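# Home all three axes using the teach pendant

## Task

Use the teach pendant to drive every one of its three axes until each sits at its home mark.

## Robot and tools

Robot: two UR-type arms, left_arm and right_arm. Each ends in a four-digit LEAP-style hand with index, middle, ring and thumb. right_arm carries a right hand and left_arm a mirrored left hand. The scene frame has its origin at table-top height, midway between the nominal bases. +z is up, +x points out over the table, and left_arm is on the +y side. Real bases: left_arm (+0.025, +0.477, +0.033) m, right_arm (-0.052, -0.442, +0.033) m, both nearly unrotated. A two-camera stand is bolted behind the arms.

Hand point axes: +z runs along the straight fingers toward the tips, and +y points out of the palm face. On the right hand +x points across the palm away from the thumb; on the left hand +x points toward the thumb. A rigid mast sits at the wrist on the palm side and can strike things.

Row layout, shared by execute_actions and move. One row holds 48 numbers in [-1, 1] and covers both arms, even if only one moves. The order is:
1. left_arm dx, dy, dz, rx, ry, rz
2. 16 left hand motor goals
3. left current_limit, then left speed
4. the same 24 numbers for right_arm
The six pose numbers are offsets, not poses. They count from the arm's Hand target at the start of the action or move, along that Hand target's own axes. 1.0 equals 0.6 m of travel or 180 degrees of turn. rx, ry, rz form a single rotation vector. Sending six zeros asks the arm for its current Hand target again.

Motor goals are absolute, not offsets. Each scales a hinge between its two stops. Order: index_mcp, index_abd, index_pip, index_dip, then the same four for middle and for ring, then thumb_cmc, thumb_axl, thumb_mcp, thumb_ipl. Straight values are: mcp -0.75, abd 0.00, pip -0.58, dip -0.70, thumb_cmc -0.71, thumb_axl -0.68, thumb_mcp -0.23, thumb_ipl -0.17. Toward +1 the fingers curl toward the palm.

current_limit maps -1..+1 to 0..550 mA, with a floor of 11 mA. speed sets the motor set-point rate to (speed+1)/2 of 8.5 rad/s. Both start at +0.4 and -0.6 and stay as last written. A zero is a real goal. To leave a hand unchanged, resend its hand_goal, hand_current_limit and hand_speed.

execute_actions(actions, cameras): actions is a list of actions. Each action is a table of up to 15 rows, each row one 1/30 s step. A short table repeats its last row to fill 15 steps. Every row in an action is measured from the same start pose, not from the row before. Repeating the same offset in a new action moves the arm further. Images come back only if actions is [] or cameras names them: cam_high, cam_low, cam_left_wrist, cam_right_wrist, or ["all"].

move(target, speed, blend, stop_force, zero, blocking, cameras): steers hand points in straight lines.
- target is one 48-number row, or a list of up to 15 rows. Every row is an offset from the same Hand targets.
- speed is in m/s, from 0.002 to 3.6, default 0.25. Turns go up to twice that in rad/s. Give one number, or one per target.
- blend is in metres and rounds corners. 0 means stop at each target.
- stop_force is in N, from 3 to 120, one value for both arms. The path ends when the wrist sensor feels that much push against the motion. It cannot be combined with blocking=false.
- zero (default true) re-zeroes moving arms before the move.
- blocking=false returns after about 0.5 s while the move continues.
Moves last at most 10 s and do not steer around obstacles. Avoid paths close to an arm's own base.

The result adds a move: line. It reads done (within 3 mm and 2 degrees), off_target, moving, held or fault. limits=paced means the pose was clipped; limits=held means a check withheld steps.

Other tools:
- wait(seconds 0-10) lets the scene run.
- stop() brakes a running move.
- zoom_image(camera, region=[x0,y0,x1,y1]) enlarges part of the latest image. The region is in pixels of that 672x504 image, at most 504 wide and 504 high.
- zero_wrist_force(arm) re-zeroes one arm's wrist sensor.
- read_manual(section) returns only licence text.
- finished_scene(scene=1) ends the scene for good. The goal must still hold afterwards.

Reading results:
- end_effector_position is in metres and end_effector_quat_wxyz gives orientation, both in the scene frame. Velocities are in m/s and rad/s.
- Hand target is the last commanded pose after clipping. Each step, orientation is clipped to within 32 degrees of the measured one. The hand often stops short of its Hand target; to close the gap, send the missing distance as an offset.
- Joint positions and joint torques are reported per joint. A positive torque pushes toward a larger position.
- Wrist force and Wrist torque are given in the end effector axes.
- Per hand motor: hand_goal, hand_measured, hand_current_ma (positive pushes toward -1), and hand_state (moving, goal, blocked or overload).
- Watch for MOTOR HOT, HAND FAULT, TORQUE FAULT, FORCE FAULT and OVER-TEMPERATURE FAULT lines. After a HAND FAULT line, the remaining robot calls in that reply do not run.

Avoid:
- Net force near 150 N (±25) on any part of an arm, or joint contact torque at its limit. Limits are 141 N m for the shoulder and elbow joints and 26.3 N m for the wrist joints. Either stops the arm for 10 s.
- Fast contacts and targets well past a firm surface.
- The arms or hands touching each other.
- A motor at 495 mA or more for 5 s, which shuts it down.
- Long stretched or straining poses, which heat motors.
- Letting anything fall or leaving anything off the table; that fails the task.
- Press gently and slowly on the pendant's controls.

Each tool is called as name([rows], argument=value, ...), one row to a line, values as JSON.

## Session

execute_actions(actions=[])

Scene clock: 0.00 s.
left_arm: end_effector_position=(+0.3772, +0.1257, +0.3432) hand_goal=(-0.754, +0.000, -0.576, -0.696, -0.754, +0.000, -0.576, -0.696, -0.754, +0.000, -0.576, -0.696, -0.714, -0.678, -0.226, -0.168) hand_measured=(-0.754, +0.000, -0.576, -0.696, -0.754, +0.000, -0.576, -0.696, -0.754, +0.000, -0.576, -0.696, -0.714, -0.678, -0.226, -0.168) hand_current_ma=(+0, +0, +0, +0, +0, +0, +0, +0, +0, +0, +0, +0, +0, +0, +0, +0) hand_state=(goal, goal, goal, goal, goal, goal, goal, goal, goal, goal, goal, goal, goal, goal, goal, goal) hand_current_limit=0.40 hand_speed=-0.60 end_effector_quat_wxyz=(-0.243, +0.932, -0.020, +0.269) | right_arm: end_effector_position=(+0.3973, -0.4283, +0.1346) hand_goal=(-0.754, +0.000, -0.576, -0.696, -0.754, +0.000, -0.576, -0.696, -0.754, +0.000, -0.576, -0.696, -0.714, -0.678, -0.226, -0.168) hand_measured=(-0.754, +0.000, -0.576, -0.696, -0.754, +0.000, -0.576, -0.696, -0.754, +0.000, -0.576, -0.696, -0.714, -0.678, -0.226, -0.168) hand_current_ma=(+0, +0, +0, +0, +0, +0, +0, +0, +0, +0, +0, +0, +0, +0, +0, +0) hand_state=(goal, goal, goal, goal, goal, goal, goal, goal, goal, goal, goal, goal, goal, goal, goal, goal) hand_current_limit=0.40 hand_speed=-0.60 end_effector_quat_wxyz=(-0.296, +0.852, +0.398, -0.169)
Joint positions: left_arm=[2.438 -1.391 -1.965 -1.255 2.306 0.907] | right_arm=[-0.253 -1.35 1.84 -1.395 -1.353 0.351]
Joint velocities: within noise
Joint torques (N m): no reading
Wrist force (N): no reading
Wrist torque (N m): no reading
Wrist force, peak (N): no reading
Hand target: left_arm +0.3772, +0.1257, +0.3432; -0.243, +0.932, -0.020, +0.269 | right_arm +0.3973, -0.4283, +0.1346; -0.296, +0.852, +0.398, -0.169

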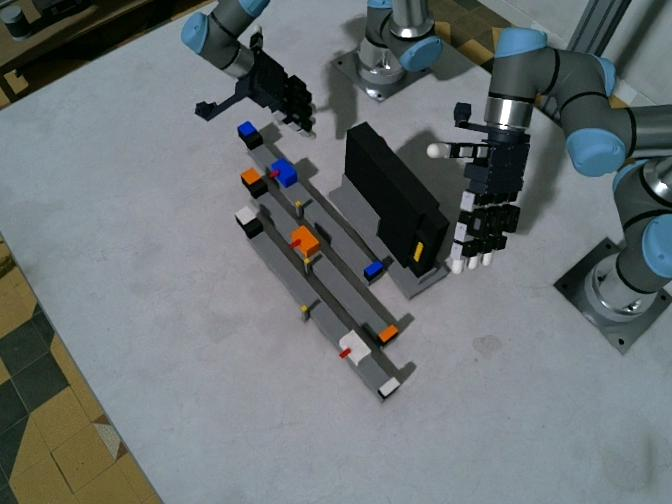

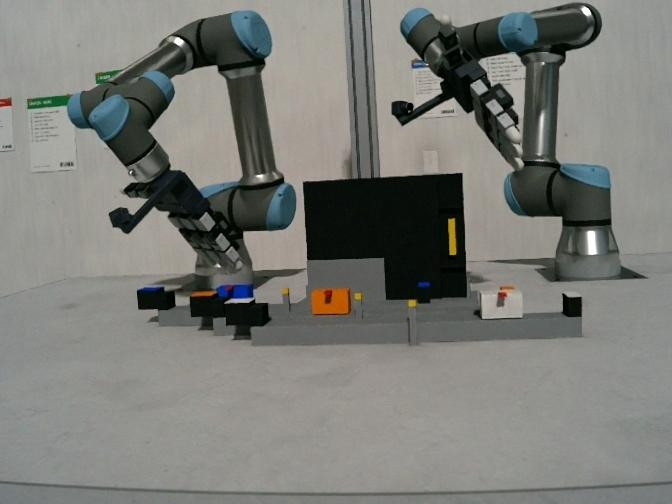

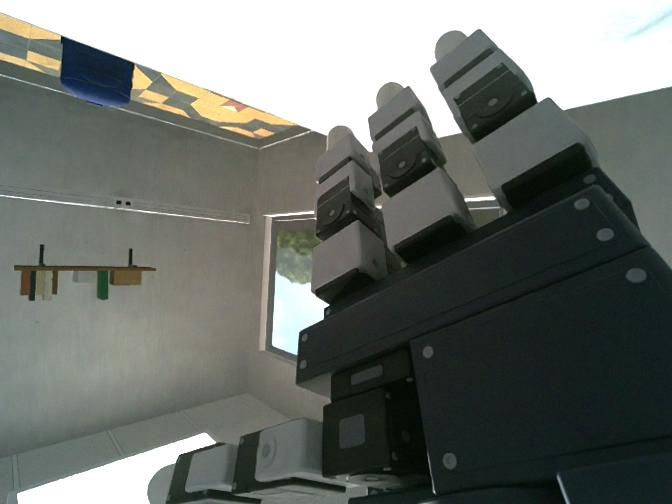

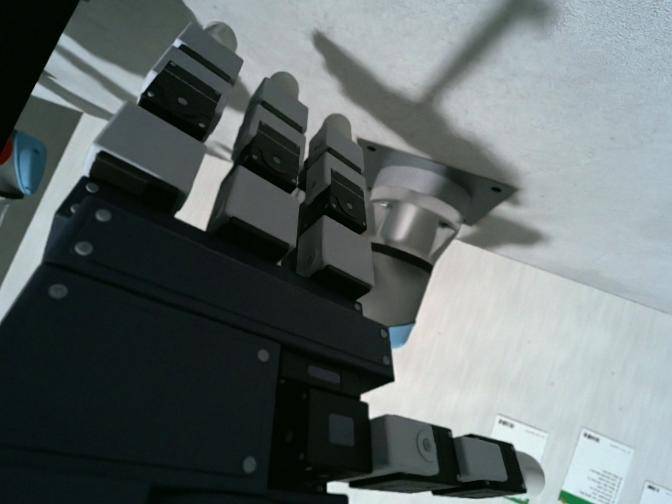

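zoom_image(camera="cam_high", region=[220, 100, 472, 289])

zoom_image(camera="cam_high", region=[220, 220, 472, 409])

zoom_image(camera="cam_low", region=[130, 160, 380, 348])

zoom_image(camera="cam_low", region=[350, 160, 600, 348])

Scaled by 2.000 from the camera's 672x504 image, which has a finer 960x720 frame.

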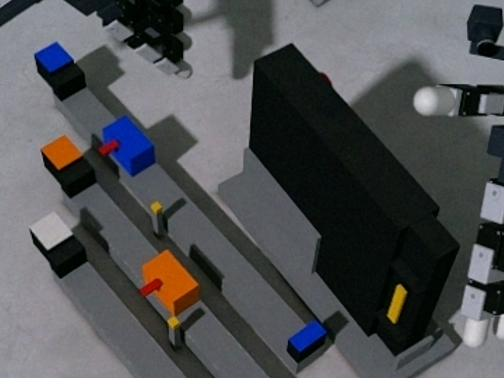

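Scaled by 2.000 from the camera's 672x504 image, which has a finer 960x720 frame.

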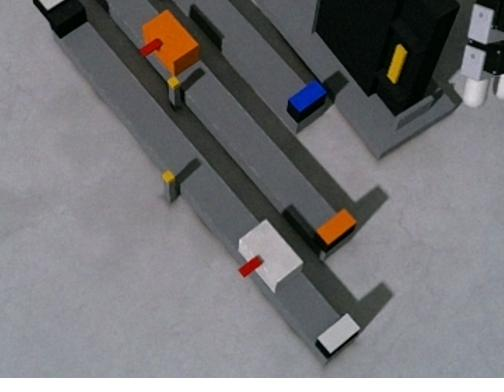

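Scaled by 2.016 from the camera's 672x504 image, which has a finer 960x720 frame.

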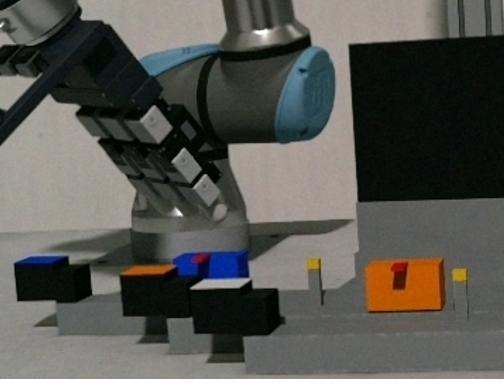

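Scaled by 2.016 from the camera's 672x504 image, which has a finer 960x720 frame.

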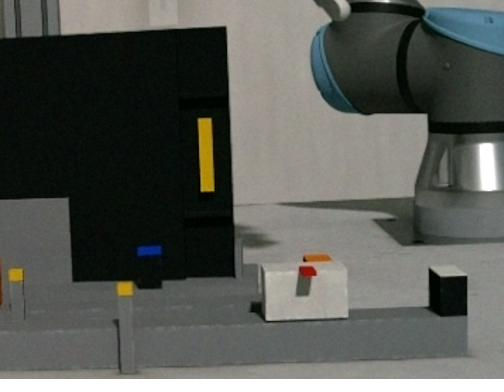

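move([
  [0,0,0,0,0,0,-0.754,0,-0.576,-0.696,-0.754,0,-0.576,-0.696,-0.754,0,-0.576,-0.696,-0.714,-0.678,-0.226,-0.168,0.4,-0.6,-0.0083,-0.3463,-0.2330,-0.095,0.14,0.014,-0.754,0,-0.576,-0.696,-0.754,0,-0.576,-0.696,-0.754,0,-0.576,-0.696,-0.714,-0.678,-0.226,-0.168,0.4,-0.6],
  [0,0,0,0,0,0,-0.754,0,-0.576,-0.696,-0.754,0,-0.576,-0.696,-0.754,0,-0.576,-0.696,-0.714,-0.678,-0.226,-0.168,0.4,-0.6,0.0213,-0.5248,-0.0538,-0.247,0.3634,0.0365,-0.754,0,-0.576,-0.696,-0.754,0,-0.576,-0.696,-0.754,0,-0.576,-0.696,-0.714,-0.678,-0.226,-0.168,0.4,-0.6],
  [0,0,0,0,0,0,-0.754,0,-0.576,-0.696,-0.754,0,-0.576,-0.696,-0.754,0,-0.576,-0.696,-0.714,-0.678,-0.226,-0.168,0.4,-0.6,-0.0232,-0.6103,0.1498,-0.380,0.559,0.0561,-0.754,0,-0.576,-0.696,-0.754,0,-0.576,-0.696,-0.754,0,-0.576,-0.696,-0.714,-0.678,-0.226,-0.168,0.4,-0.6],
], blend=[0.05,0.05,0], cameras=["all"])

Scene clock: 87.83 s.
left_arm: end_effector_position=(+0.3772, +0.1257, +0.3432) hand_goal=(-0.754, +0.000, -0.576, -0.696, -0.754, +0.000, -0.576, -0.696, -0.754, +0.000, -0.576, -0.696, -0.714, -0.678, -0.226, -0.168) hand_measured=(-0.752, +0.000, -0.576, -0.696, -0.752, +0.000, -0.576, -0.696, -0.750, +0.000, -0.576, -0.696, -0.712, -0.678, -0.224, -0.168) hand_current_ma=(+0, +0, +0, +0, +0, +0, +0, +0, +0, +0, +0, +0, +0, +0, +0, +0) hand_state=(goal, goal, goal, goal, goal, goal, goal, goal, goal, goal, goal, goal, goal, goal, goal, goal) hand_current_limit=0.40 hand_speed=-0.60 end_effector_quat_wxyz=(-0.243, +0.932, -0.020, +0.269) | right_arm: end_effector_position=(+0.1666, -0.2374, +0.3197) hand_goal=(-0.754, +0.000, -0.576, -0.696, -0.754, +0.000, -0.576, -0.696, -0.754, +0.000, -0.576, -0.696, -0.714, -0.678, -0.226, -0.168) hand_measured=(-0.752, -0.004, -0.576, -0.696, -0.752, -0.004, -0.576, -0.696, -0.752, -0.004, -0.576, -0.696, -0.712, -0.678, -0.224, -0.168) hand_current_ma=(+2, -5, +0, +0, +2, -4, +0, +0, +1, -5, +0, +0, +2, +1, +3, +0) hand_state=(goal, goal, goal, goal, goal, goal, goal, goal, goal, goal, goal, goal, goal, goal, goal, goal) hand_current_limit=0.40 hand_speed=-0.60 end_effector_quat_wxyz=(-0.046, +0.780, +0.058, +0.621)
Joint positions: left_arm=[2.438 -1.391 -1.965 -1.255 2.306 0.907] | right_arm=[1.084 -1.676 2.624 -3.727 -2.457 1.856]
Joint torques (N m): left_arm=[-1.74 14.08 22.77 3 1.39 -0.19] | right_arm=[-3.68 -13.28 -2.69 -0.13 -1.52 1.88]
Wrist force (N): left_arm=[-0.1 0.1 -0.5] | right_arm=[-1.3 -1.6 -0.9]
Wrist torque (N m): left_arm=[0.05 0.01 -0.02] | right_arm=[0.04 0.13 -0.35]
Wrist force, peak (N): left_arm=[0.5 0.0 -0.7] | right_arm=[-6.9 -5.1 -0.4]
Hand target: left_arm +0.3772, +0.1257, +0.3432; -0.243, +0.932, -0.020, +0.269 | right_arm +0.1665, -0.2374, +0.3196; -0.046, +0.780, +0.058, +0.621 (not the last commanded pose)
Off the commanded pose: left_arm 0.000 m, 0 deg | right_arm 0.045 m, 15 deg.
move: held (right_arm; a check stopped the path); path passed 2 of 3 targets; limits=held
pose unreachable (right arm): on one or more control steps of this call, first in action 0 (counted from 0), this arm could not follow its commanded pose, so it was not sent that pose on those steps. It may still have moved: this result reports where it is.
cause: moving toward the commanded pose would bring two parts of the arm too close to each other (joints 4 (wrist 1) to 6 (wrist 3) lie between them).
camera_calibration:
cam_right_wrist: T_world_to_cam=[[-0.0730679, -0.658856, -0.748712, 0.130753], [-0.89748, 0.370846, -0.238753, 0.261425], [0.434961, 0.654509, -0.618407, 0.402775], [0, 0, 0, 1]] pos_world=[0.0689862, -0.27442, 0.409391]

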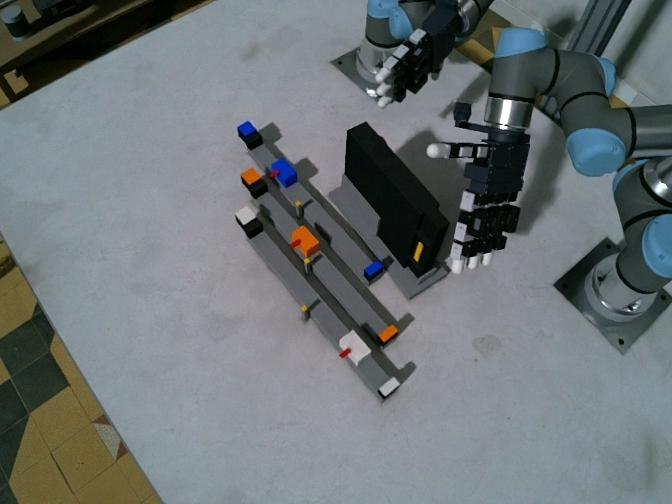

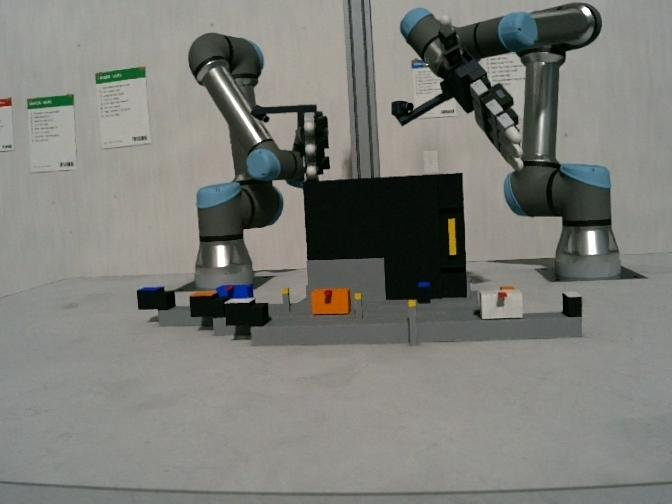

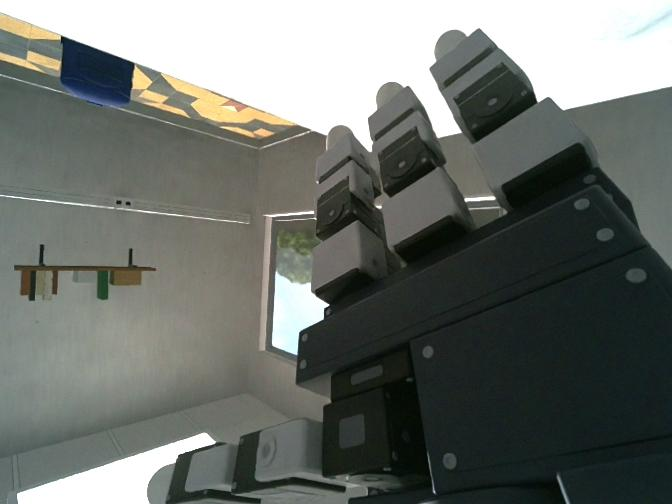

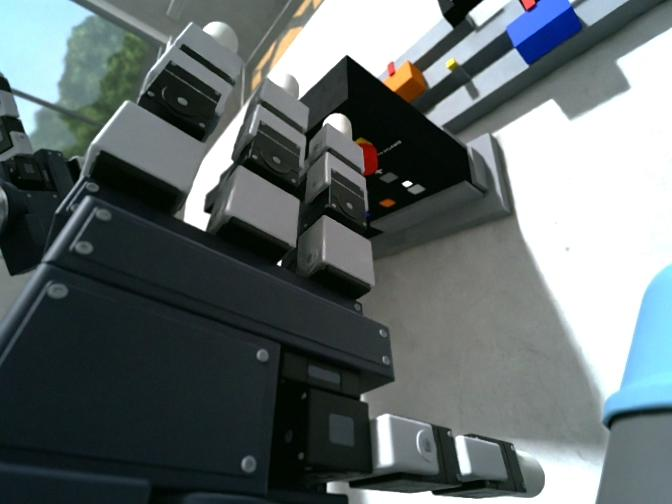

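zoom_image(camera="cam_right_wrist", region=[300, 40, 524, 264])

Scaled by 2.250 from the camera's 672x504 image, which has a finer 960x720 frame.

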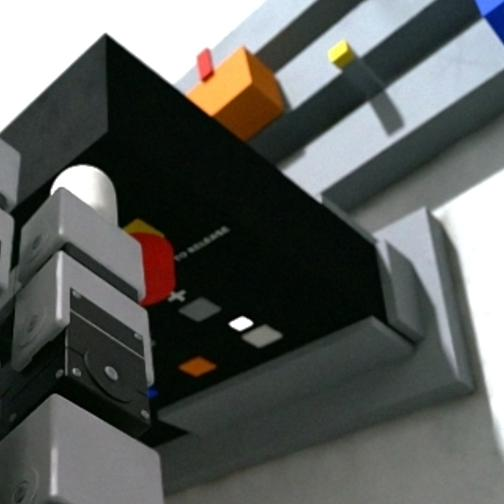

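move([
  [-0.134,-0.150,-0.26,-0.0825,0.0052,0.062,-0.754,0,-0.576,-0.696,-0.754,0,-0.576,-0.696,-0.754,0,-0.576,-0.696,-0.714,-0.678,-0.226,-0.168,0.4,-0.6,0.161,0.283,0.253,0.2335,-0.3436,-0.0345,-0.754,0,-0.576,-0.696,-0.754,0,-0.576,-0.696,-0.754,0,-0.576,-0.696,-0.714,-0.678,-0.226,-0.168,0.4,-0.6],
  [-0.336,0.081,-0.3135,-0.275,0.0173,0.2068,-0.754,0,-0.576,-0.696,-0.754,0,-0.576,-0.696,-0.754,0,-0.576,-0.696,-0.714,-0.678,-0.226,-0.168,0.4,-0.6,0.161,0.283,0.253,0.2335,-0.3436,-0.0345,-0.754,0,-0.576,-0.696,-0.754,0,-0.576,-0.696,-0.754,0,-0.576,-0.696,-0.714,-0.678,-0.226,-0.168,0.4,-0.6],
  [-0.4,0.1412,-0.2177,-0.275,0.0173,0.2068,-0.754,0,-0.576,-0.696,-0.754,0,-0.576,-0.696,-0.754,0,-0.576,-0.696,-0.714,-0.678,-0.226,-0.168,0.4,-0.6,0.161,0.283,0.253,0.2335,-0.3436,-0.0345,-0.754,0,-0.576,-0.696,-0.754,0,-0.576,-0.696,-0.754,0,-0.576,-0.696,-0.714,-0.678,-0.226,-0.168,0.4,-0.6],
], blend=[0.04,0.03,0], cameras=["all"])

Scene clock: 127.30 s.
left_arm: end_effector_position=(+0.1133, +0.0336, +0.2823) hand_goal=(-0.754, +0.000, -0.576, -0.696, -0.754, +0.000, -0.576, -0.696, -0.754, +0.000, -0.576, -0.696, -0.714, -0.678, -0.226, -0.168) hand_measured=(-0.752, +0.000, -0.576, -0.696, -0.750, +0.000, -0.576, -0.696, -0.750, +0.000, -0.576, -0.696, -0.712, -0.678, -0.224, -0.168) hand_current_ma=(+0, +0, +0, +0, +0, +0, +0, +0, +0, +0, +0, +0, +0, +0, +0, +0) hand_state=(goal, goal, goal, goal, goal, goal, goal, goal, goal, goal, goal, goal, goal, goal, goal, goal) hand_current_limit=0.40 hand_speed=-0.60 end_effector_quat_wxyz=(+0.092, +0.885, -0.422, +0.171) | right_arm: end_effector_position=(+0.3593, -0.3803, +0.3798) hand_goal=(-0.754, +0.000, -0.576, -0.696, -0.754, +0.000, -0.576, -0.696, -0.754, +0.000, -0.576, -0.696, -0.714, -0.678, -0.226, -0.168) hand_measured=(-0.752, -0.004, -0.576, -0.696, -0.752, -0.004, -0.576, -0.696, -0.752, -0.004, -0.576, -0.696, -0.712, -0.678, -0.224, -0.168) hand_current_ma=(+4, -5, +0, +0, +4, -4, +0, +0, +3, -5, +0, +0, +2, +1, +3, +0) hand_state=(goal, goal, goal, goal, goal, goal, goal, goal, goal, goal, goal, goal, goal, goal, goal, goal) hand_current_limit=0.40 hand_speed=-0.60 end_effector_quat_wxyz=(-0.242, +0.912, +0.320, +0.084)
Joint positions: left_arm=[2.338 -1.151 -2.349 -0.822 1.535 1.606] | right_arm=[-0.296 -1.897 1.799 -1.296 -1.081 0.538]
Joint torques (N m): left_arm=[-11.34 8.48 16.73 5.86 -1.79 -0.21] | right_arm=[7 -5.6 -11.35 -0.35 2.01 2.3]
Wrist force (N): left_arm=[-0.3 0.2 -0.4] | right_arm=[0.0 -1.0 -0.4]
Wrist torque (N m): left_arm=[0.01 0.06 0.00] | right_arm=[-0.08 -0.08 -0.08]
Wrist force, peak (N): left_arm=[-1.2 0.1 1.6] | right_arm=[-1.2 -2.6 -1.5]
Hand target: left_arm +0.1132, +0.0336, +0.2823; +0.093, +0.885, -0.422, +0.171 | right_arm +0.3593, -0.3803, +0.3798; -0.242, +0.912, +0.320, +0.084
Off the commanded pose: left_arm 0.000 m, 0 deg | right_arm 0.000 m, 0 deg.
move: done
camera_calibration:
cam_left_wrist: T_world_to_cam=[[0.0768382, 0.953875, -0.290205, 0.0113635], [0.499576, 0.215059, 0.83915, -0.348973], [0.862856, -0.209458, -0.460008, 0.158509], [0, 0, 0, 1]] pos_world=[0.0366952, 0.0974117, 0.369054]
cam_right_wrist: T_world_to_cam=[[-0.199323, -0.850342, -0.487021, -0.0312196], [-0.637155, -0.265136, 0.723697, -0.199286], [-0.744516, 0.454557, -0.488952, 0.748228], [0, 0, 0, 1]] pos_world=[0.423869, -0.419497, 0.494865]

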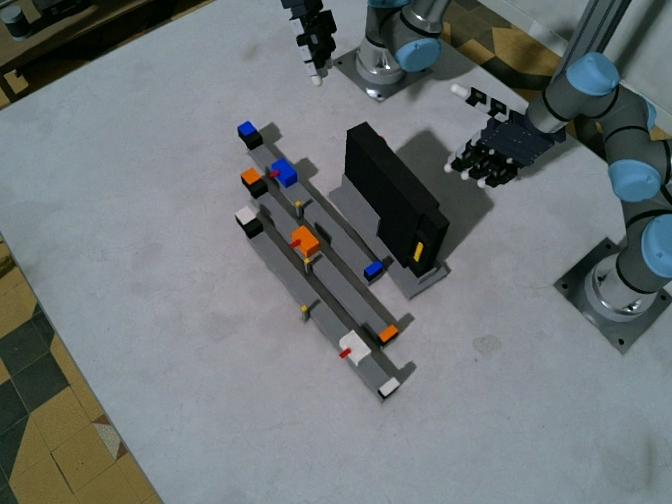

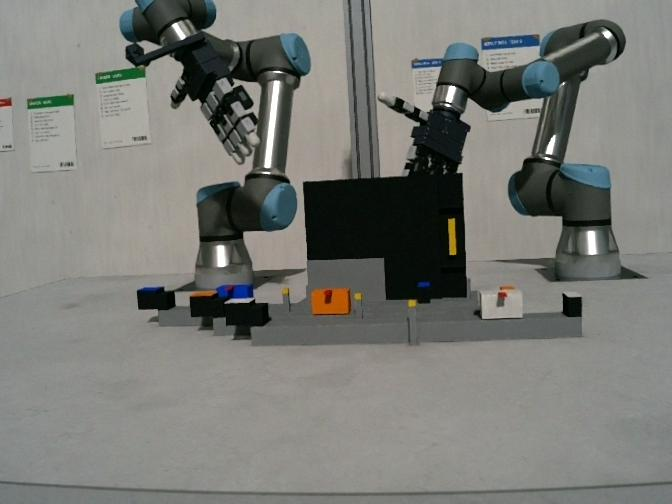

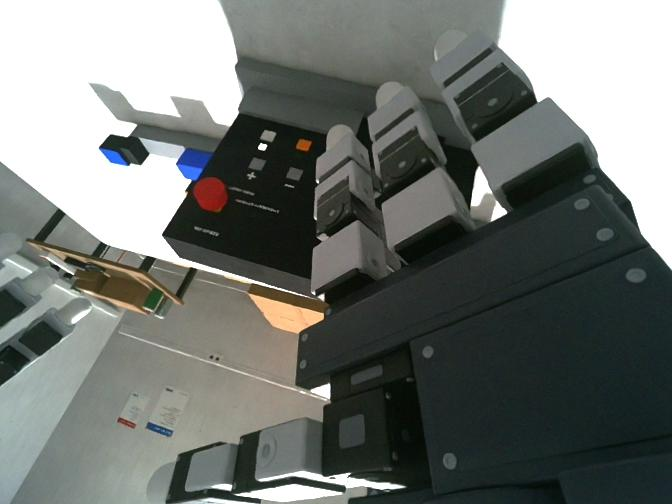

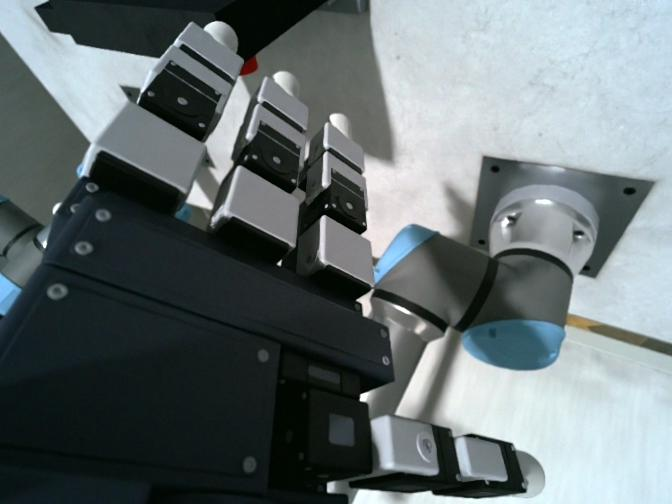

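zoom_image(camera="cam_left_wrist", region=[160, 90, 340, 290])

Scaled by 2.520 from the camera's 672x504 image, which has a finer 960x720 frame.

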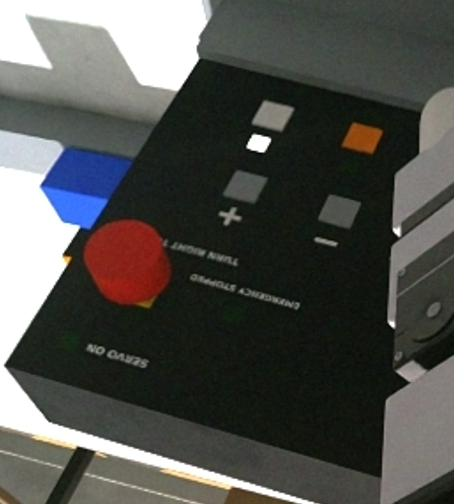

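move(target=[-0.0424,-0.1017,-0.0197,0.051,-0.0565,-0.081,-0.754,0,-0.576,-0.696,-0.754,0,-0.576,-0.696,-0.754,0,-0.576,-0.696,-0.714,-0.678,-0.226,-0.168,0.4,-0.6,0,0,0,0,0,0,-0.754,0,-0.576,-0.696,-0.754,0,-0.576,-0.696,-0.754,0,-0.576,-0.696,-0.714,-0.678,-0.226,-0.168,0.4,-0.6], cameras=["cam_left_wrist"])

zoom_image(camera="cam_left_wrist", region=[60, 40, 360, 290])

Scene clock: 138.90 s.
left_arm: end_effector_position=(+0.1433, +0.0936, +0.2825) hand_goal=(-0.754, +0.000, -0.576, -0.696, -0.754, +0.000, -0.576, -0.696, -0.754, +0.000, -0.576, -0.696, -0.714, -0.678, -0.226, -0.168) hand_measured=(-0.752, +0.000, -0.576, -0.696, -0.750, +0.000, -0.576, -0.696, -0.750, +0.000, -0.576, -0.696, -0.712, -0.678, -0.224, -0.168) hand_current_ma=(+0, +0, +0, +0, +0, +0, +0, +0, +0, +0, +0, +0, +0, +0, +0, +0) hand_state=(goal, goal, goal, goal, goal, goal, goal, goal, goal, goal, goal, goal, goal, goal, goal, goal) hand_current_limit=0.40 hand_speed=-0.60 end_effector_quat_wxyz=(+0.005, +0.948, -0.298, +0.113) | right_arm: end_effector_position=(+0.3593, -0.3803, +0.3798) hand_goal=(-0.754, +0.000, -0.576, -0.696, -0.754, +0.000, -0.576, -0.696, -0.754, +0.000, -0.576, -0.696, -0.714, -0.678, -0.226, -0.168) hand_measured=(-0.752, -0.004, -0.576, -0.696, -0.752, -0.004, -0.576, -0.696, -0.752, -0.004, -0.576, -0.696, -0.712, -0.678, -0.224, -0.168) hand_current_ma=(+4, -5, +0, +0, +4, -4, +0, +0, +3, -5, +0, +0, +2, +1, +3, +0) hand_state=(goal, goal, goal, goal, goal, goal, goal, goal, goal, goal, goal, goal, goal, goal, goal, goal) hand_current_limit=0.40 hand_speed=-0.60 end_effector_quat_wxyz=(-0.242, +0.912, +0.320, +0.084)
Joint positions: left_arm=[2.415 -1.045 -2.296 -1.164 1.662 1.42] | right_arm=[-0.296 -1.897 1.799 -1.296 -1.081 0.538]
Joint torques (N m): left_arm=[-11.02 -11.36 17.44 1.84 -0.91 -1.03] | right_arm=[7.5 -2.52 -11.51 -0.35 1.98 1.93]
Wrist force (N): left_arm=[-0.2 -0.1 0.0] | right_arm=[-0.1 -1.3 -0.4]
Wrist torque (N m): left_arm=[-0.05 0.08 -0.07] | right_arm=[-0.11 -0.07 -0.10]
Wrist force, peak (N): left_arm=[0.6 1.5 0.2] | right_arm=[-0.1 -1.3 -0.7]
Hand target: left_arm +0.1432, +0.0937, +0.2824; +0.005, +0.948, -0.298, +0.113 | right_arm +0.3593, -0.3803, +0.3798; -0.242, +0.912, +0.320, +0.084
Off the commanded pose: left_arm 0.000 m, 0 deg | right_arm 0.000 m, 0 deg.
move: done
camera_calibration:
cam_left_wrist: T_world_to_cam=[[-0.222616, 0.968026, -0.115622, -0.0559842], [0.49928, 0.215069, 0.839324, -0.376973], [0.837354, 0.12912, -0.531194, 0.137246], [0, 0, 0, 1]] pos_world=[0.0608289, 0.117548, 0.382834]
Images, in order (width x height): cam_left_wrist 672x504.

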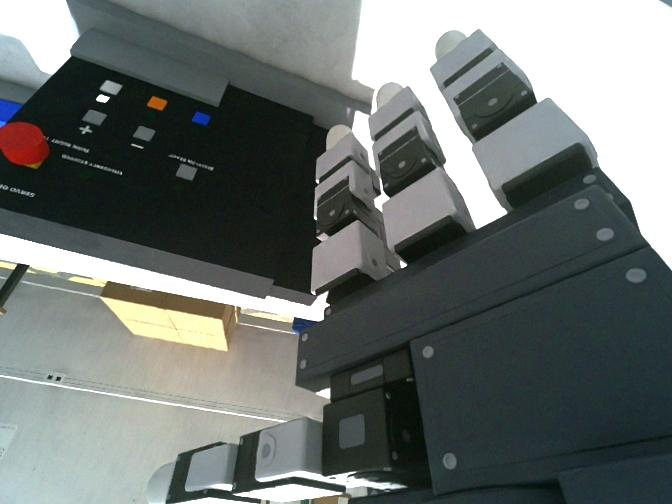

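Scaled by 1.680 from the camera's 672x504 image, which has a finer 960x720 frame.

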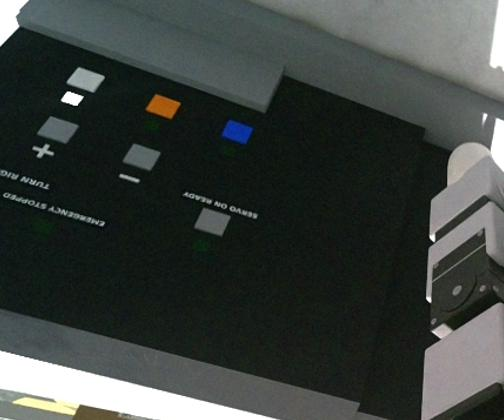

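move([
  [0.009,-0.093,-0.2835,-0.0154,0.0019,0.1358,-0.754,0,-0.576,-0.696,-0.754,0,-0.576,-0.696,-0.754,0,-0.576,-0.696,-0.714,-0.678,-0.226,-0.168,0.4,-0.6,0,0,0,0,0,0,-0.137,0,-0.576,-0.696,0.068,0,0.299,0.174,0.068,0,0.299,0.174,0.571,-0.678,0.112,0.157,0.4,-0.6],
  [0.041,-0.571,-0.265,-0.0565,0.0068,0.498,-0.754,0,-0.576,-0.696,-0.754,0,-0.576,-0.696,-0.754,0,-0.576,-0.696,-0.714,-0.678,-0.226,-0.168,0.4,-0.6,0,0,0,0,0,0,-0.137,0,-0.576,-0.696,0.068,0,0.299,0.174,0.068,0,0.299,0.174,0.571,-0.678,0.112,0.157,0.4,-0.6],
  [0.39,-0.644,0.039,-0.1027,0.0124,0.905,-0.754,0,-0.576,-0.696,-0.754,0,-0.576,-0.696,-0.754,0,-0.576,-0.696,-0.714,-0.678,-0.226,-0.168,0.4,-0.6,0,0,0,0,0,0,-0.137,0,-0.576,-0.696,0.068,0,0.299,0.174,0.068,0,0.299,0.174,0.571,-0.678,0.112,0.157,0.4,-0.6],
], blend=[0.05,0.05,0], cameras=["all"], speed=0.3)

Scene clock: 305.33 s.
left_arm: end_effector_position=(+0.5534, +0.2775, +0.3325) hand_goal=(-0.754, +0.000, -0.576, -0.696, -0.754, +0.000, -0.576, -0.696, -0.754, +0.000, -0.576, -0.696, -0.714, -0.678, -0.226, -0.168) hand_measured=(-0.752, +0.000, -0.576, -0.696, -0.750, +0.000, -0.576, -0.696, -0.750, +0.000, -0.576, -0.696, -0.712, -0.678, -0.224, -0.168) hand_current_ma=(+0, +0, +0, +0, +0, +0, +0, +0, +0, +0, +0, +0, +0, +0, +0, +0) hand_state=(goal, goal, goal, goal, goal, goal, goal, goal, goal, goal, goal, goal, goal, goal, goal, goal) hand_current_limit=0.40 hand_speed=-0.60 end_effector_quat_wxyz=(+0.000, +0.163, +0.987, +0.000) | right_arm: end_effector_position=(+0.3593, -0.3803, +0.3798) hand_goal=(-0.138, +0.000, -0.576, -0.696, +0.068, +0.000, +0.298, +0.174, +0.068, +0.000, +0.298, +0.174, +0.570, -0.678, +0.112, +0.156) hand_measured=(-0.144, -0.004, -0.576, -0.696, +0.054, -0.004, +0.290, +0.170, +0.056, -0.004, +0.290, +0.170, +0.564, -0.678, +0.112, +0.154) hand_current_ma=(-11, -5, +0, +0, -30, -4, -13, -4, -24, -5, -12, -4, -10, +1, +0, -3) hand_state=(goal, goal, goal, goal, goal, goal, goal, goal, goal, goal, goal, goal, goal, goal, goal, goal) hand_current_limit=0.40 hand_speed=-0.60 end_effector_quat_wxyz=(-0.242, +0.912, +0.320, +0.084)
Joint positions: left_arm=[2.908 -1.79 -1.476 -1.446 1.571 4.763] | right_arm=[-0.296 -1.897 1.799 -1.296 -1.081 0.538]
Joint torques (N m): left_arm=[9.01 40.07 16.31 -0.13 -1.91 1.22] | right_arm=[-1.19 -1.88 -11.07 -4.17 -0.19 1.35]
Wrist force (N): left_arm=[-0.5 -0.1 -0.4] | right_arm=[-0.1 -1.2 -0.6]
Wrist torque (N m): left_arm=[-0.01 0.09 0.02] | right_arm=[0.10 -0.09 -0.03]
Wrist force, peak (N): left_arm=[-0.8 1.1 1.8] | right_arm=[0.1 -2.2 -0.8]
Hand target: left_arm +0.5535, +0.2776, +0.3324; +0.000, +0.163, +0.987, +0.000 | right_arm +0.3593, -0.3803, +0.3798; -0.242, +0.912, +0.320, +0.084
Off the commanded pose: left_arm 0.000 m, 0 deg | right_arm 0.000 m, 0 deg.
move: done; blend cut to 0 m at target 1
camera_calibration:
cam_left_wrist: T_world_to_cam=[[0.495228, -0.868716, 0.00907976, -0.0658867], [-0.597686, -0.3331, 0.729257, 0.132544], [-0.630493, -0.366575, -0.684179, 0.797403], [0, 0, 0, 1]] pos_world=[0.614605, 0.279222, 0.449507]
cam_right_wrist: T_world_to_cam=[[-0.199308, -0.850351, -0.487011, -0.0312343], [-0.637107, -0.265164, 0.723728, -0.199334], [-0.744561, 0.454523, -0.488915, 0.748215], [0, 0, 0, 1]] pos_world=[0.423869, -0.419497, 0.494865]

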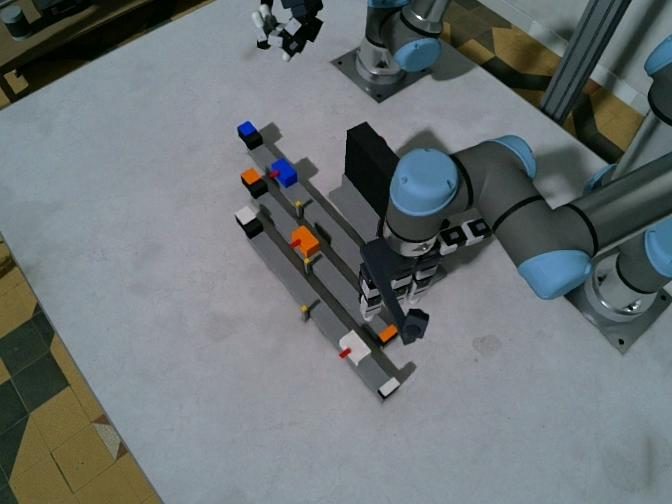

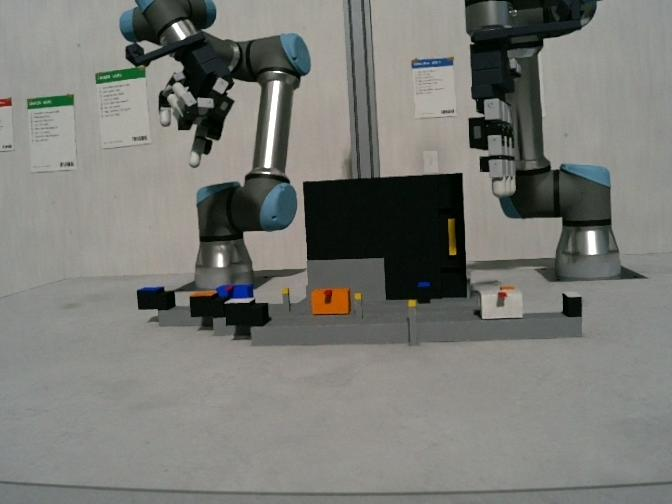

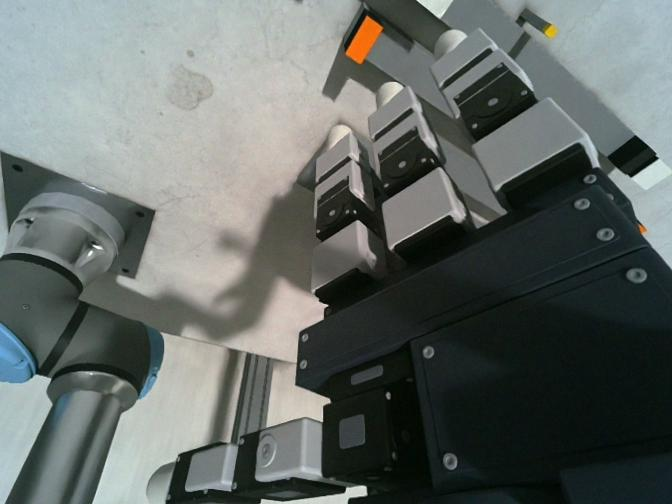

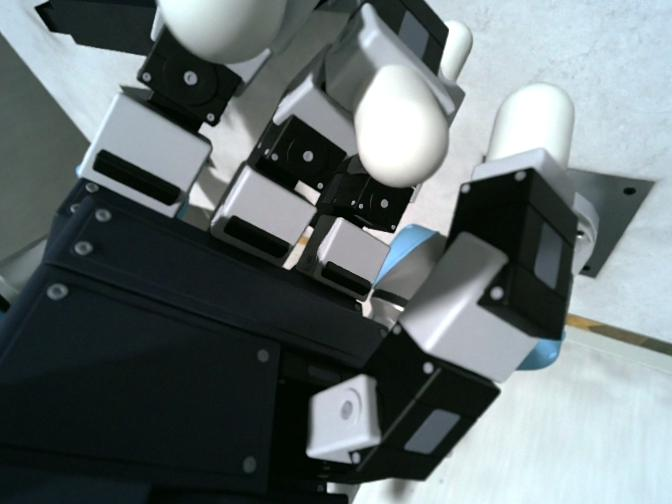

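move([
  [0.063,-0.074,0.133,0.0639,-0.0706,-0.1013,-0.754,0,-0.576,-0.696,-0.754,0,-0.576,-0.696,-0.754,0,-0.576,-0.696,-0.714,-0.678,-0.226,-0.168,0.4,-0.6,-0.1243,-0.2687,0.0375,-0.0605,-0.0073,-0.0658,-0.137,0,-0.576,-0.696,-0.685,0,0.883,0.174,-0.685,0,0.883,0.174,-0.714,-0.678,0.787,-0.168,0.4,-0.6],
  [0.063,-0.074,0.133,0.0639,-0.0706,-0.1013,-0.754,0,-0.576,-0.696,-0.754,0,-0.576,-0.696,-0.754,0,-0.576,-0.696,-0.714,-0.678,-0.226,-0.168,0.4,-0.6,0.0735,-0.542,0.287,-0.2267,-0.0275,-0.2468,-0.137,0,-0.576,-0.696,-0.685,0,0.883,0.174,-0.685,0,0.883,0.174,-0.714,-0.678,0.787,-0.168,0.4,-0.6],
  [0.063,-0.074,0.133,0.0639,-0.0706,-0.1013,-0.754,0,-0.576,-0.696,-0.754,0,-0.576,-0.696,-0.754,0,-0.576,-0.696,-0.714,-0.678,-0.226,-0.168,0.4,-0.6,0.0933,-0.513,0.473,-0.3023,-0.0366,-0.329,-0.137,0,-0.576,-0.696,-0.685,0,0.883,0.174,-0.685,0,0.883,0.174,-0.714,-0.678,0.787,-0.168,0.4,-0.6],
], blend=[0.05,0.05,0], cameras=["all"], speed=0.3)

Scene clock: 333.70 s.
left_arm: end_effector_position=(+0.5034, +0.2477, +0.2526) hand_goal=(-0.754, +0.000, -0.576, -0.696, -0.754, +0.000, -0.576, -0.696, -0.754, +0.000, -0.576, -0.696, -0.714, -0.678, -0.226, -0.168) hand_measured=(-0.752, +0.000, -0.576, -0.696, -0.750, +0.000, -0.576, -0.696, -0.750, +0.000, -0.576, -0.696, -0.712, -0.678, -0.224, -0.168) hand_current_ma=(+0, +0, +0, +0, +0, +0, +0, +0, +0, +0, +0, +0, +0, +0, +0, +0) hand_state=(goal, goal, goal, goal, goal, goal, goal, goal, goal, goal, goal, goal, goal, goal, goal, goal) hand_current_limit=0.40 hand_speed=-0.60 end_effector_quat_wxyz=(+0.092, +0.003, +0.989, -0.116) | right_arm: end_effector_position=(+0.2099, -0.0008, +0.2699) hand_goal=(-0.138, +0.000, -0.576, -0.696, -0.686, +0.000, +0.882, +0.174, -0.686, +0.000, +0.882, +0.174, -0.714, -0.678, +0.786, -0.168) hand_measured=(-0.148, -0.004, -0.576, -0.696, -0.690, -0.002, +0.876, +0.172, -0.690, -0.004, +0.876, +0.172, -0.702, -0.666, +0.668, -0.166) hand_current_ma=(-17, -4, +0, +0, -8, -3, -8, -3, -6, -4, -8, -3, +23, +32, -385, +3) hand_state=(goal, goal, goal, goal, goal, goal, goal, goal, goal, goal, goal, goal, goal, goal, blocked, goal) hand_current_limit=0.40 hand_speed=-0.60 end_effector_quat_wxyz=(+0.270, +0.653, +0.654, +0.270)
Joint positions: left_arm=[2.926 -1.681 -1.842 -0.948 1.393 4.44] | right_arm=[1.214 -1.396 2.177 -2.702 -2.288 1.063]
Joint torques (N m): left_arm=[-8.9 15.15 15.96 5.78 1.7 -1.31] | right_arm=[-9.04 -20.11 -28.11 -4.86 -2.58 0.25]
Wrist force (N): left_arm=[-0.4 -0.1 -0.5] | right_arm=[-0.7 -3.2 -0.9]
Wrist torque (N m): left_arm=[0.02 0.07 -0.05] | right_arm=[-0.13 0.00 -0.28]
Wrist force, peak (N): left_arm=[-1.0 0.3 -0.9] | right_arm=[-0.2 -4.5 0.4]
Hand target: left_arm +0.5034, +0.2477, +0.2526; +0.092, +0.003, +0.989, -0.116 | right_arm +0.2100, -0.0008, +0.2699; +0.270, +0.653, +0.654, +0.270
Off the commanded pose: left_arm 0.000 m, 0 deg | right_arm 0.000 m, 0 deg.
move: done
camera_calibration:
cam_left_wrist: T_world_to_cam=[[0.715158, -0.632302, 0.297897, -0.308547], [-0.597775, -0.33242, 0.729494, 0.150669], [-0.362233, -0.699779, -0.615708, 0.630539], [0, 0, 0, 1]] pos_world=[0.539128, 0.296228, 0.370231]
cam_right_wrist: T_world_to_cam=[[0.45623, -0.767127, 0.450965, -0.182495], [-0.888572, -0.420011, 0.184475, 0.0838596], [0.0478946, -0.484878, -0.873269, 0.347359], [0, 0, 0, 1]] pos_world=[0.141138, 0.0636518, 0.370166]

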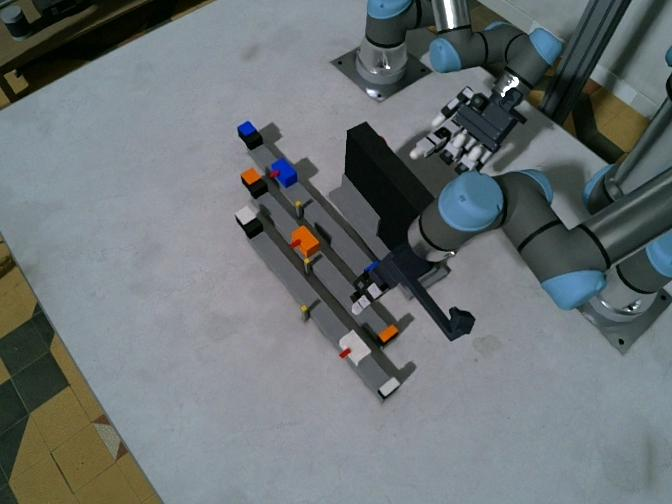

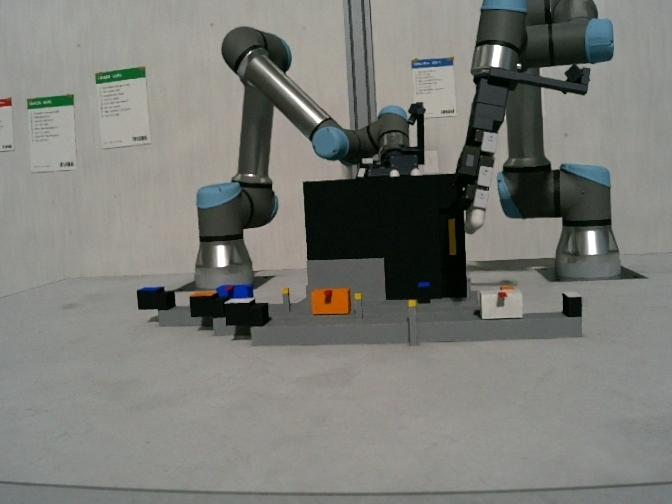

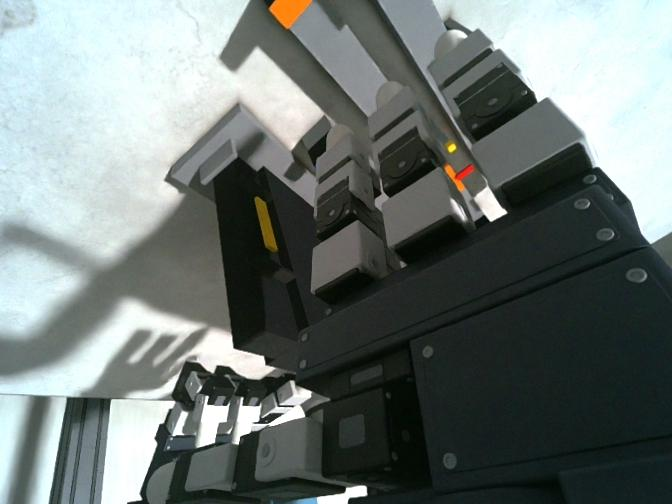

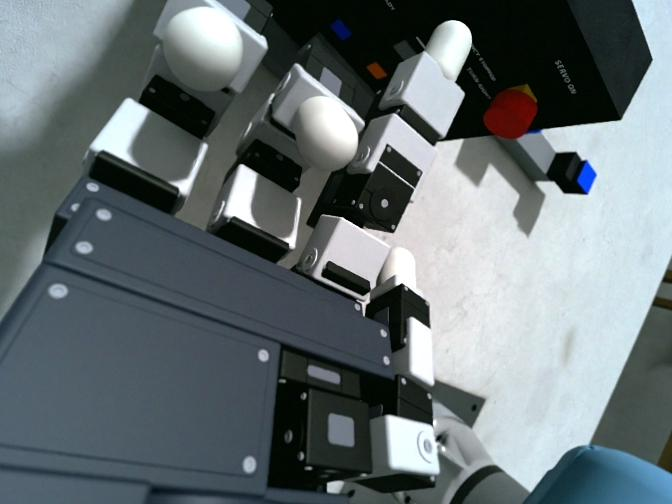

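zoom_image(camera="cam_left_wrist", region=[160, 90, 340, 370])

zoom_image(camera="cam_right_wrist", region=[270, 0, 672, 200])

Scaled by 1.800 from the camera's 672x504 image, which has a finer 960x720 frame.

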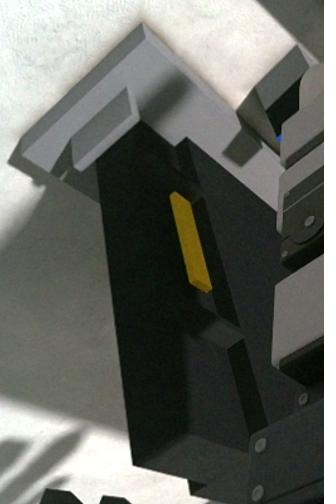

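Scaled by 1.254 from the camera's 672x504 image, which has a finer 960x720 frame.

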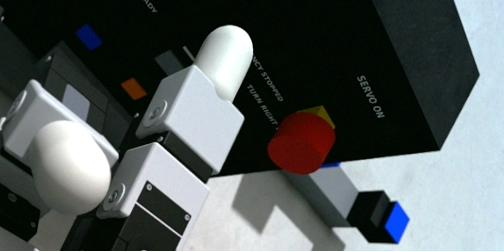

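move([
  [-0.163,-0.0473,0.0122,-0.0737,0.1418,-0.0117,-0.754,0,-0.576,-0.696,-0.754,0,-0.576,-0.696,-0.754,0,-0.576,-0.696,-0.714,-0.678,-0.226,-0.168,0.4,-0.6,0,0,0,0,0,0,-0.137,0,-0.576,-0.696,-0.685,0,0.883,0.174,-0.685,0,0.883,0.174,-0.714,-0.678,0.62,-0.168,0.4,-0.6],
  [-0.163,-0.0473,0.0122,-0.0737,0.1418,-0.0117,-0.754,-0.99,-0.576,-0.696,-0.685,0,0.883,0.174,-0.685,0,0.883,0.174,-0.714,-0.678,-0.226,-0.168,0.4,-0.6,0,0,0,0,0,0,-0.137,0,-0.576,-0.696,-0.685,0,0.883,0.174,-0.685,0,0.883,0.174,-0.714,-0.678,0.62,-0.168,0.4,-0.6],
  [-0.0782,-0.0548,0.1362,-0.0737,0.1418,-0.0117,-0.754,-0.99,-0.576,-0.696,-0.685,0,0.883,0.174,-0.685,0,0.883,0.174,-0.714,-0.678,-0.226,-0.168,0.4,-0.6,0.0617,-0.0695,0.053,0,0,0,-0.137,0,-0.576,-0.696,-0.685,0,0.883,0.174,-0.685,0,0.883,0.174,-0.714,-0.678,0.62,-0.168,0.4,-0.6],
], cameras=["all"], speed=0.2)

Scene clock: 402.07 s.
left_arm: end_effector_position=(+0.5634, +0.1975, +0.1908) hand_goal=(-0.754, -0.990, -0.576, -0.696, -0.686, +0.000, +0.882, +0.174, -0.686, +0.000, +0.882, +0.174, -0.714, -0.678, -0.226, -0.168) hand_measured=(-0.752, -0.980, -0.576, -0.696, -0.688, +0.000, +0.876, +0.172, -0.688, +0.000, +0.876, +0.170, -0.712, -0.678, -0.224, -0.168) hand_current_ma=(+0, +2, +0, +0, +0, +0, -1, +0, +0, +0, -1, +0, +0, +0, +0, +0) hand_state=(goal, goal, goal, goal, goal, goal, goal, goal, goal, goal, goal, goal, goal, goal, goal, goal) hand_current_limit=0.40 hand_speed=-0.60 end_effector_quat_wxyz=(-0.130, +0.001, +0.991, +0.000) | right_arm: end_effector_position=(+0.2029, +0.0362, +0.2181) hand_goal=(-0.138, +0.000, -0.576, -0.696, -0.686, +0.000, +0.882, +0.174, -0.686, +0.000, +0.882, +0.174, -0.714, -0.678, +0.620, -0.168) hand_measured=(-0.148, -0.004, -0.576, -0.696, -0.690, -0.002, +0.876, +0.172, -0.690, -0.004, +0.876, +0.172, -0.716, -0.680, +0.622, -0.166) hand_current_ma=(-17, -3, +0, +0, -8, -3, -8, -3, -6, -4, -8, -3, -1, -1, +5, +3) hand_state=(goal, goal, goal, goal, goal, goal, goal, goal, goal, goal, goal, goal, goal, goal, goal, goal) hand_current_limit=0.40 hand_speed=-0.60 end_effector_quat_wxyz=(+0.270, +0.653, +0.654, +0.270)
Joint positions: left_arm=[2.84 -2.159 -1.289 -1.511 1.483 4.38] | right_arm=[1.256 -1.225 2.12 -2.782 -2.302 1.115]
Joint torques (N m): left_arm=[8.81 37.35 15.15 3.24 1.9 1.15] | right_arm=[-7.93 -25.69 -3.42 -1.45 -0.06 -2.5]
Wrist force (N): left_arm=[-0.1 -0.2 0.1] | right_arm=[-0.6 -3.1 -1.3]
Wrist torque (N m): left_arm=[-0.04 0.03 0.00] | right_arm=[-0.11 0.03 -0.21]
Wrist force, peak (N): left_arm=[-0.7 1.1 -1.9] | right_arm=[0.1 -4.0 -0.5]
Hand target: left_arm +0.5635, +0.1975, +0.1907; -0.130, +0.000, +0.991, +0.000 | right_arm +0.2029, +0.0362, +0.2180; +0.270, +0.653, +0.654, +0.270
Off the commanded pose: left_arm 0.000 m, 0 deg | right_arm 0.000 m, 0 deg.
move: done
camera_calibration:
cam_left_wrist: T_world_to_cam=[[0.724645, -0.664022, -0.184295, -0.271898], [-0.255081, -0.506898, 0.8234, 0.0385165], [-0.640175, -0.549662, -0.5367, 0.690952], [0, 0, 0, 1]] pos_world=[0.649185, 0.218768, 0.28901]
cam_right_wrist: T_world_to_cam=[[0.456035, -0.767267, 0.450926, -0.127427], [-0.888651, -0.420081, 0.183936, 0.102968], [0.0482974, -0.484597, -0.873403, 0.320407], [0, 0, 0, 1]] pos_world=[0.134139, 0.100752, 0.318366]

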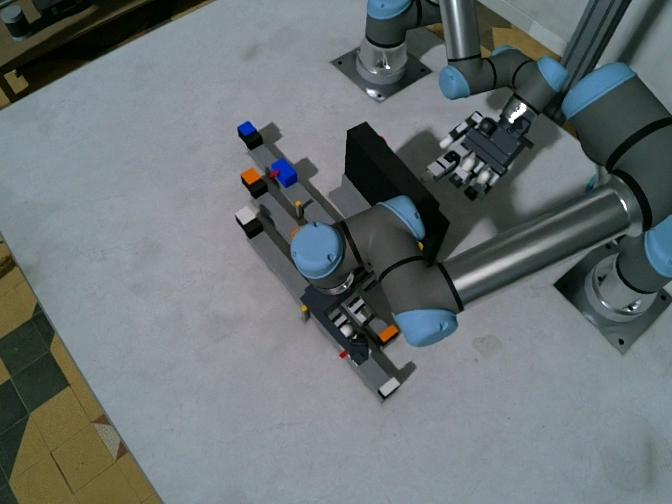

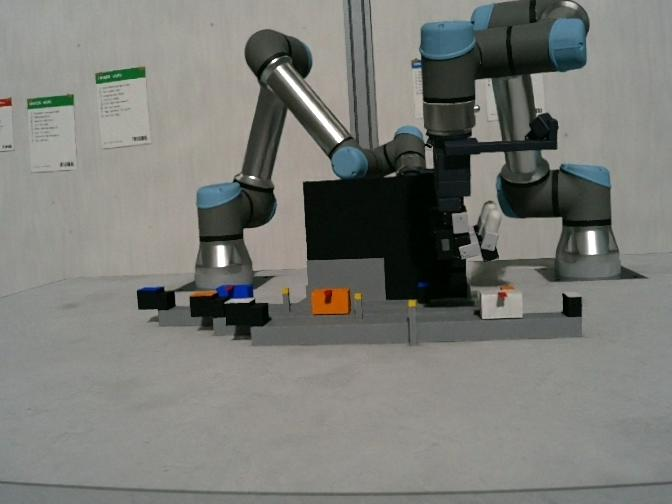

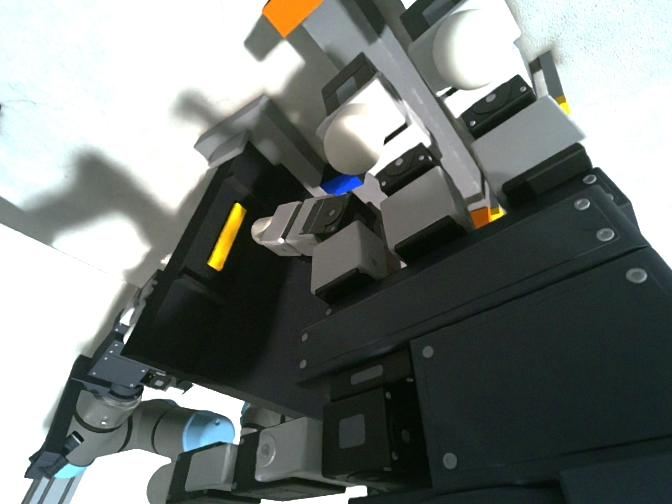

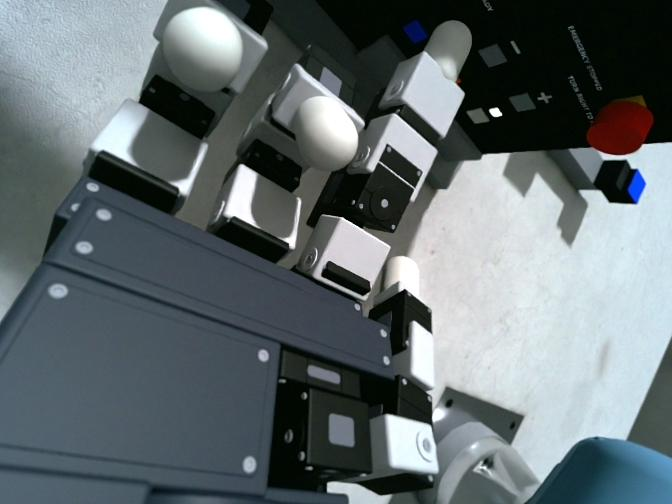

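zoom_image(camera="cam_right_wrist", region=[370, 0, 672, 210])

zoom_image(camera="cam_left_wrist", region=[130, 110, 390, 340])

Scaled by 1.669 from the camera's 672x504 image, which has a finer 960x720 frame.

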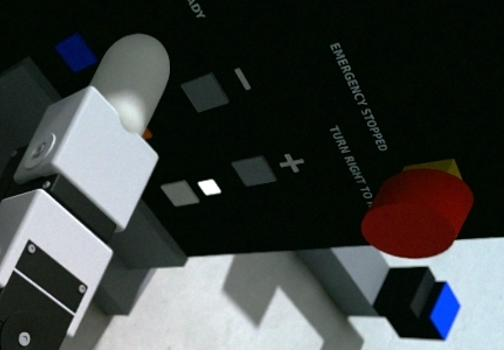

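Scaled by 1.938 from the camera's 672x504 image, which has a finer 960x720 frame.

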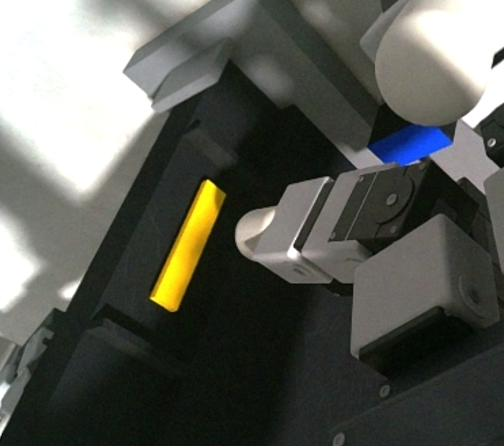

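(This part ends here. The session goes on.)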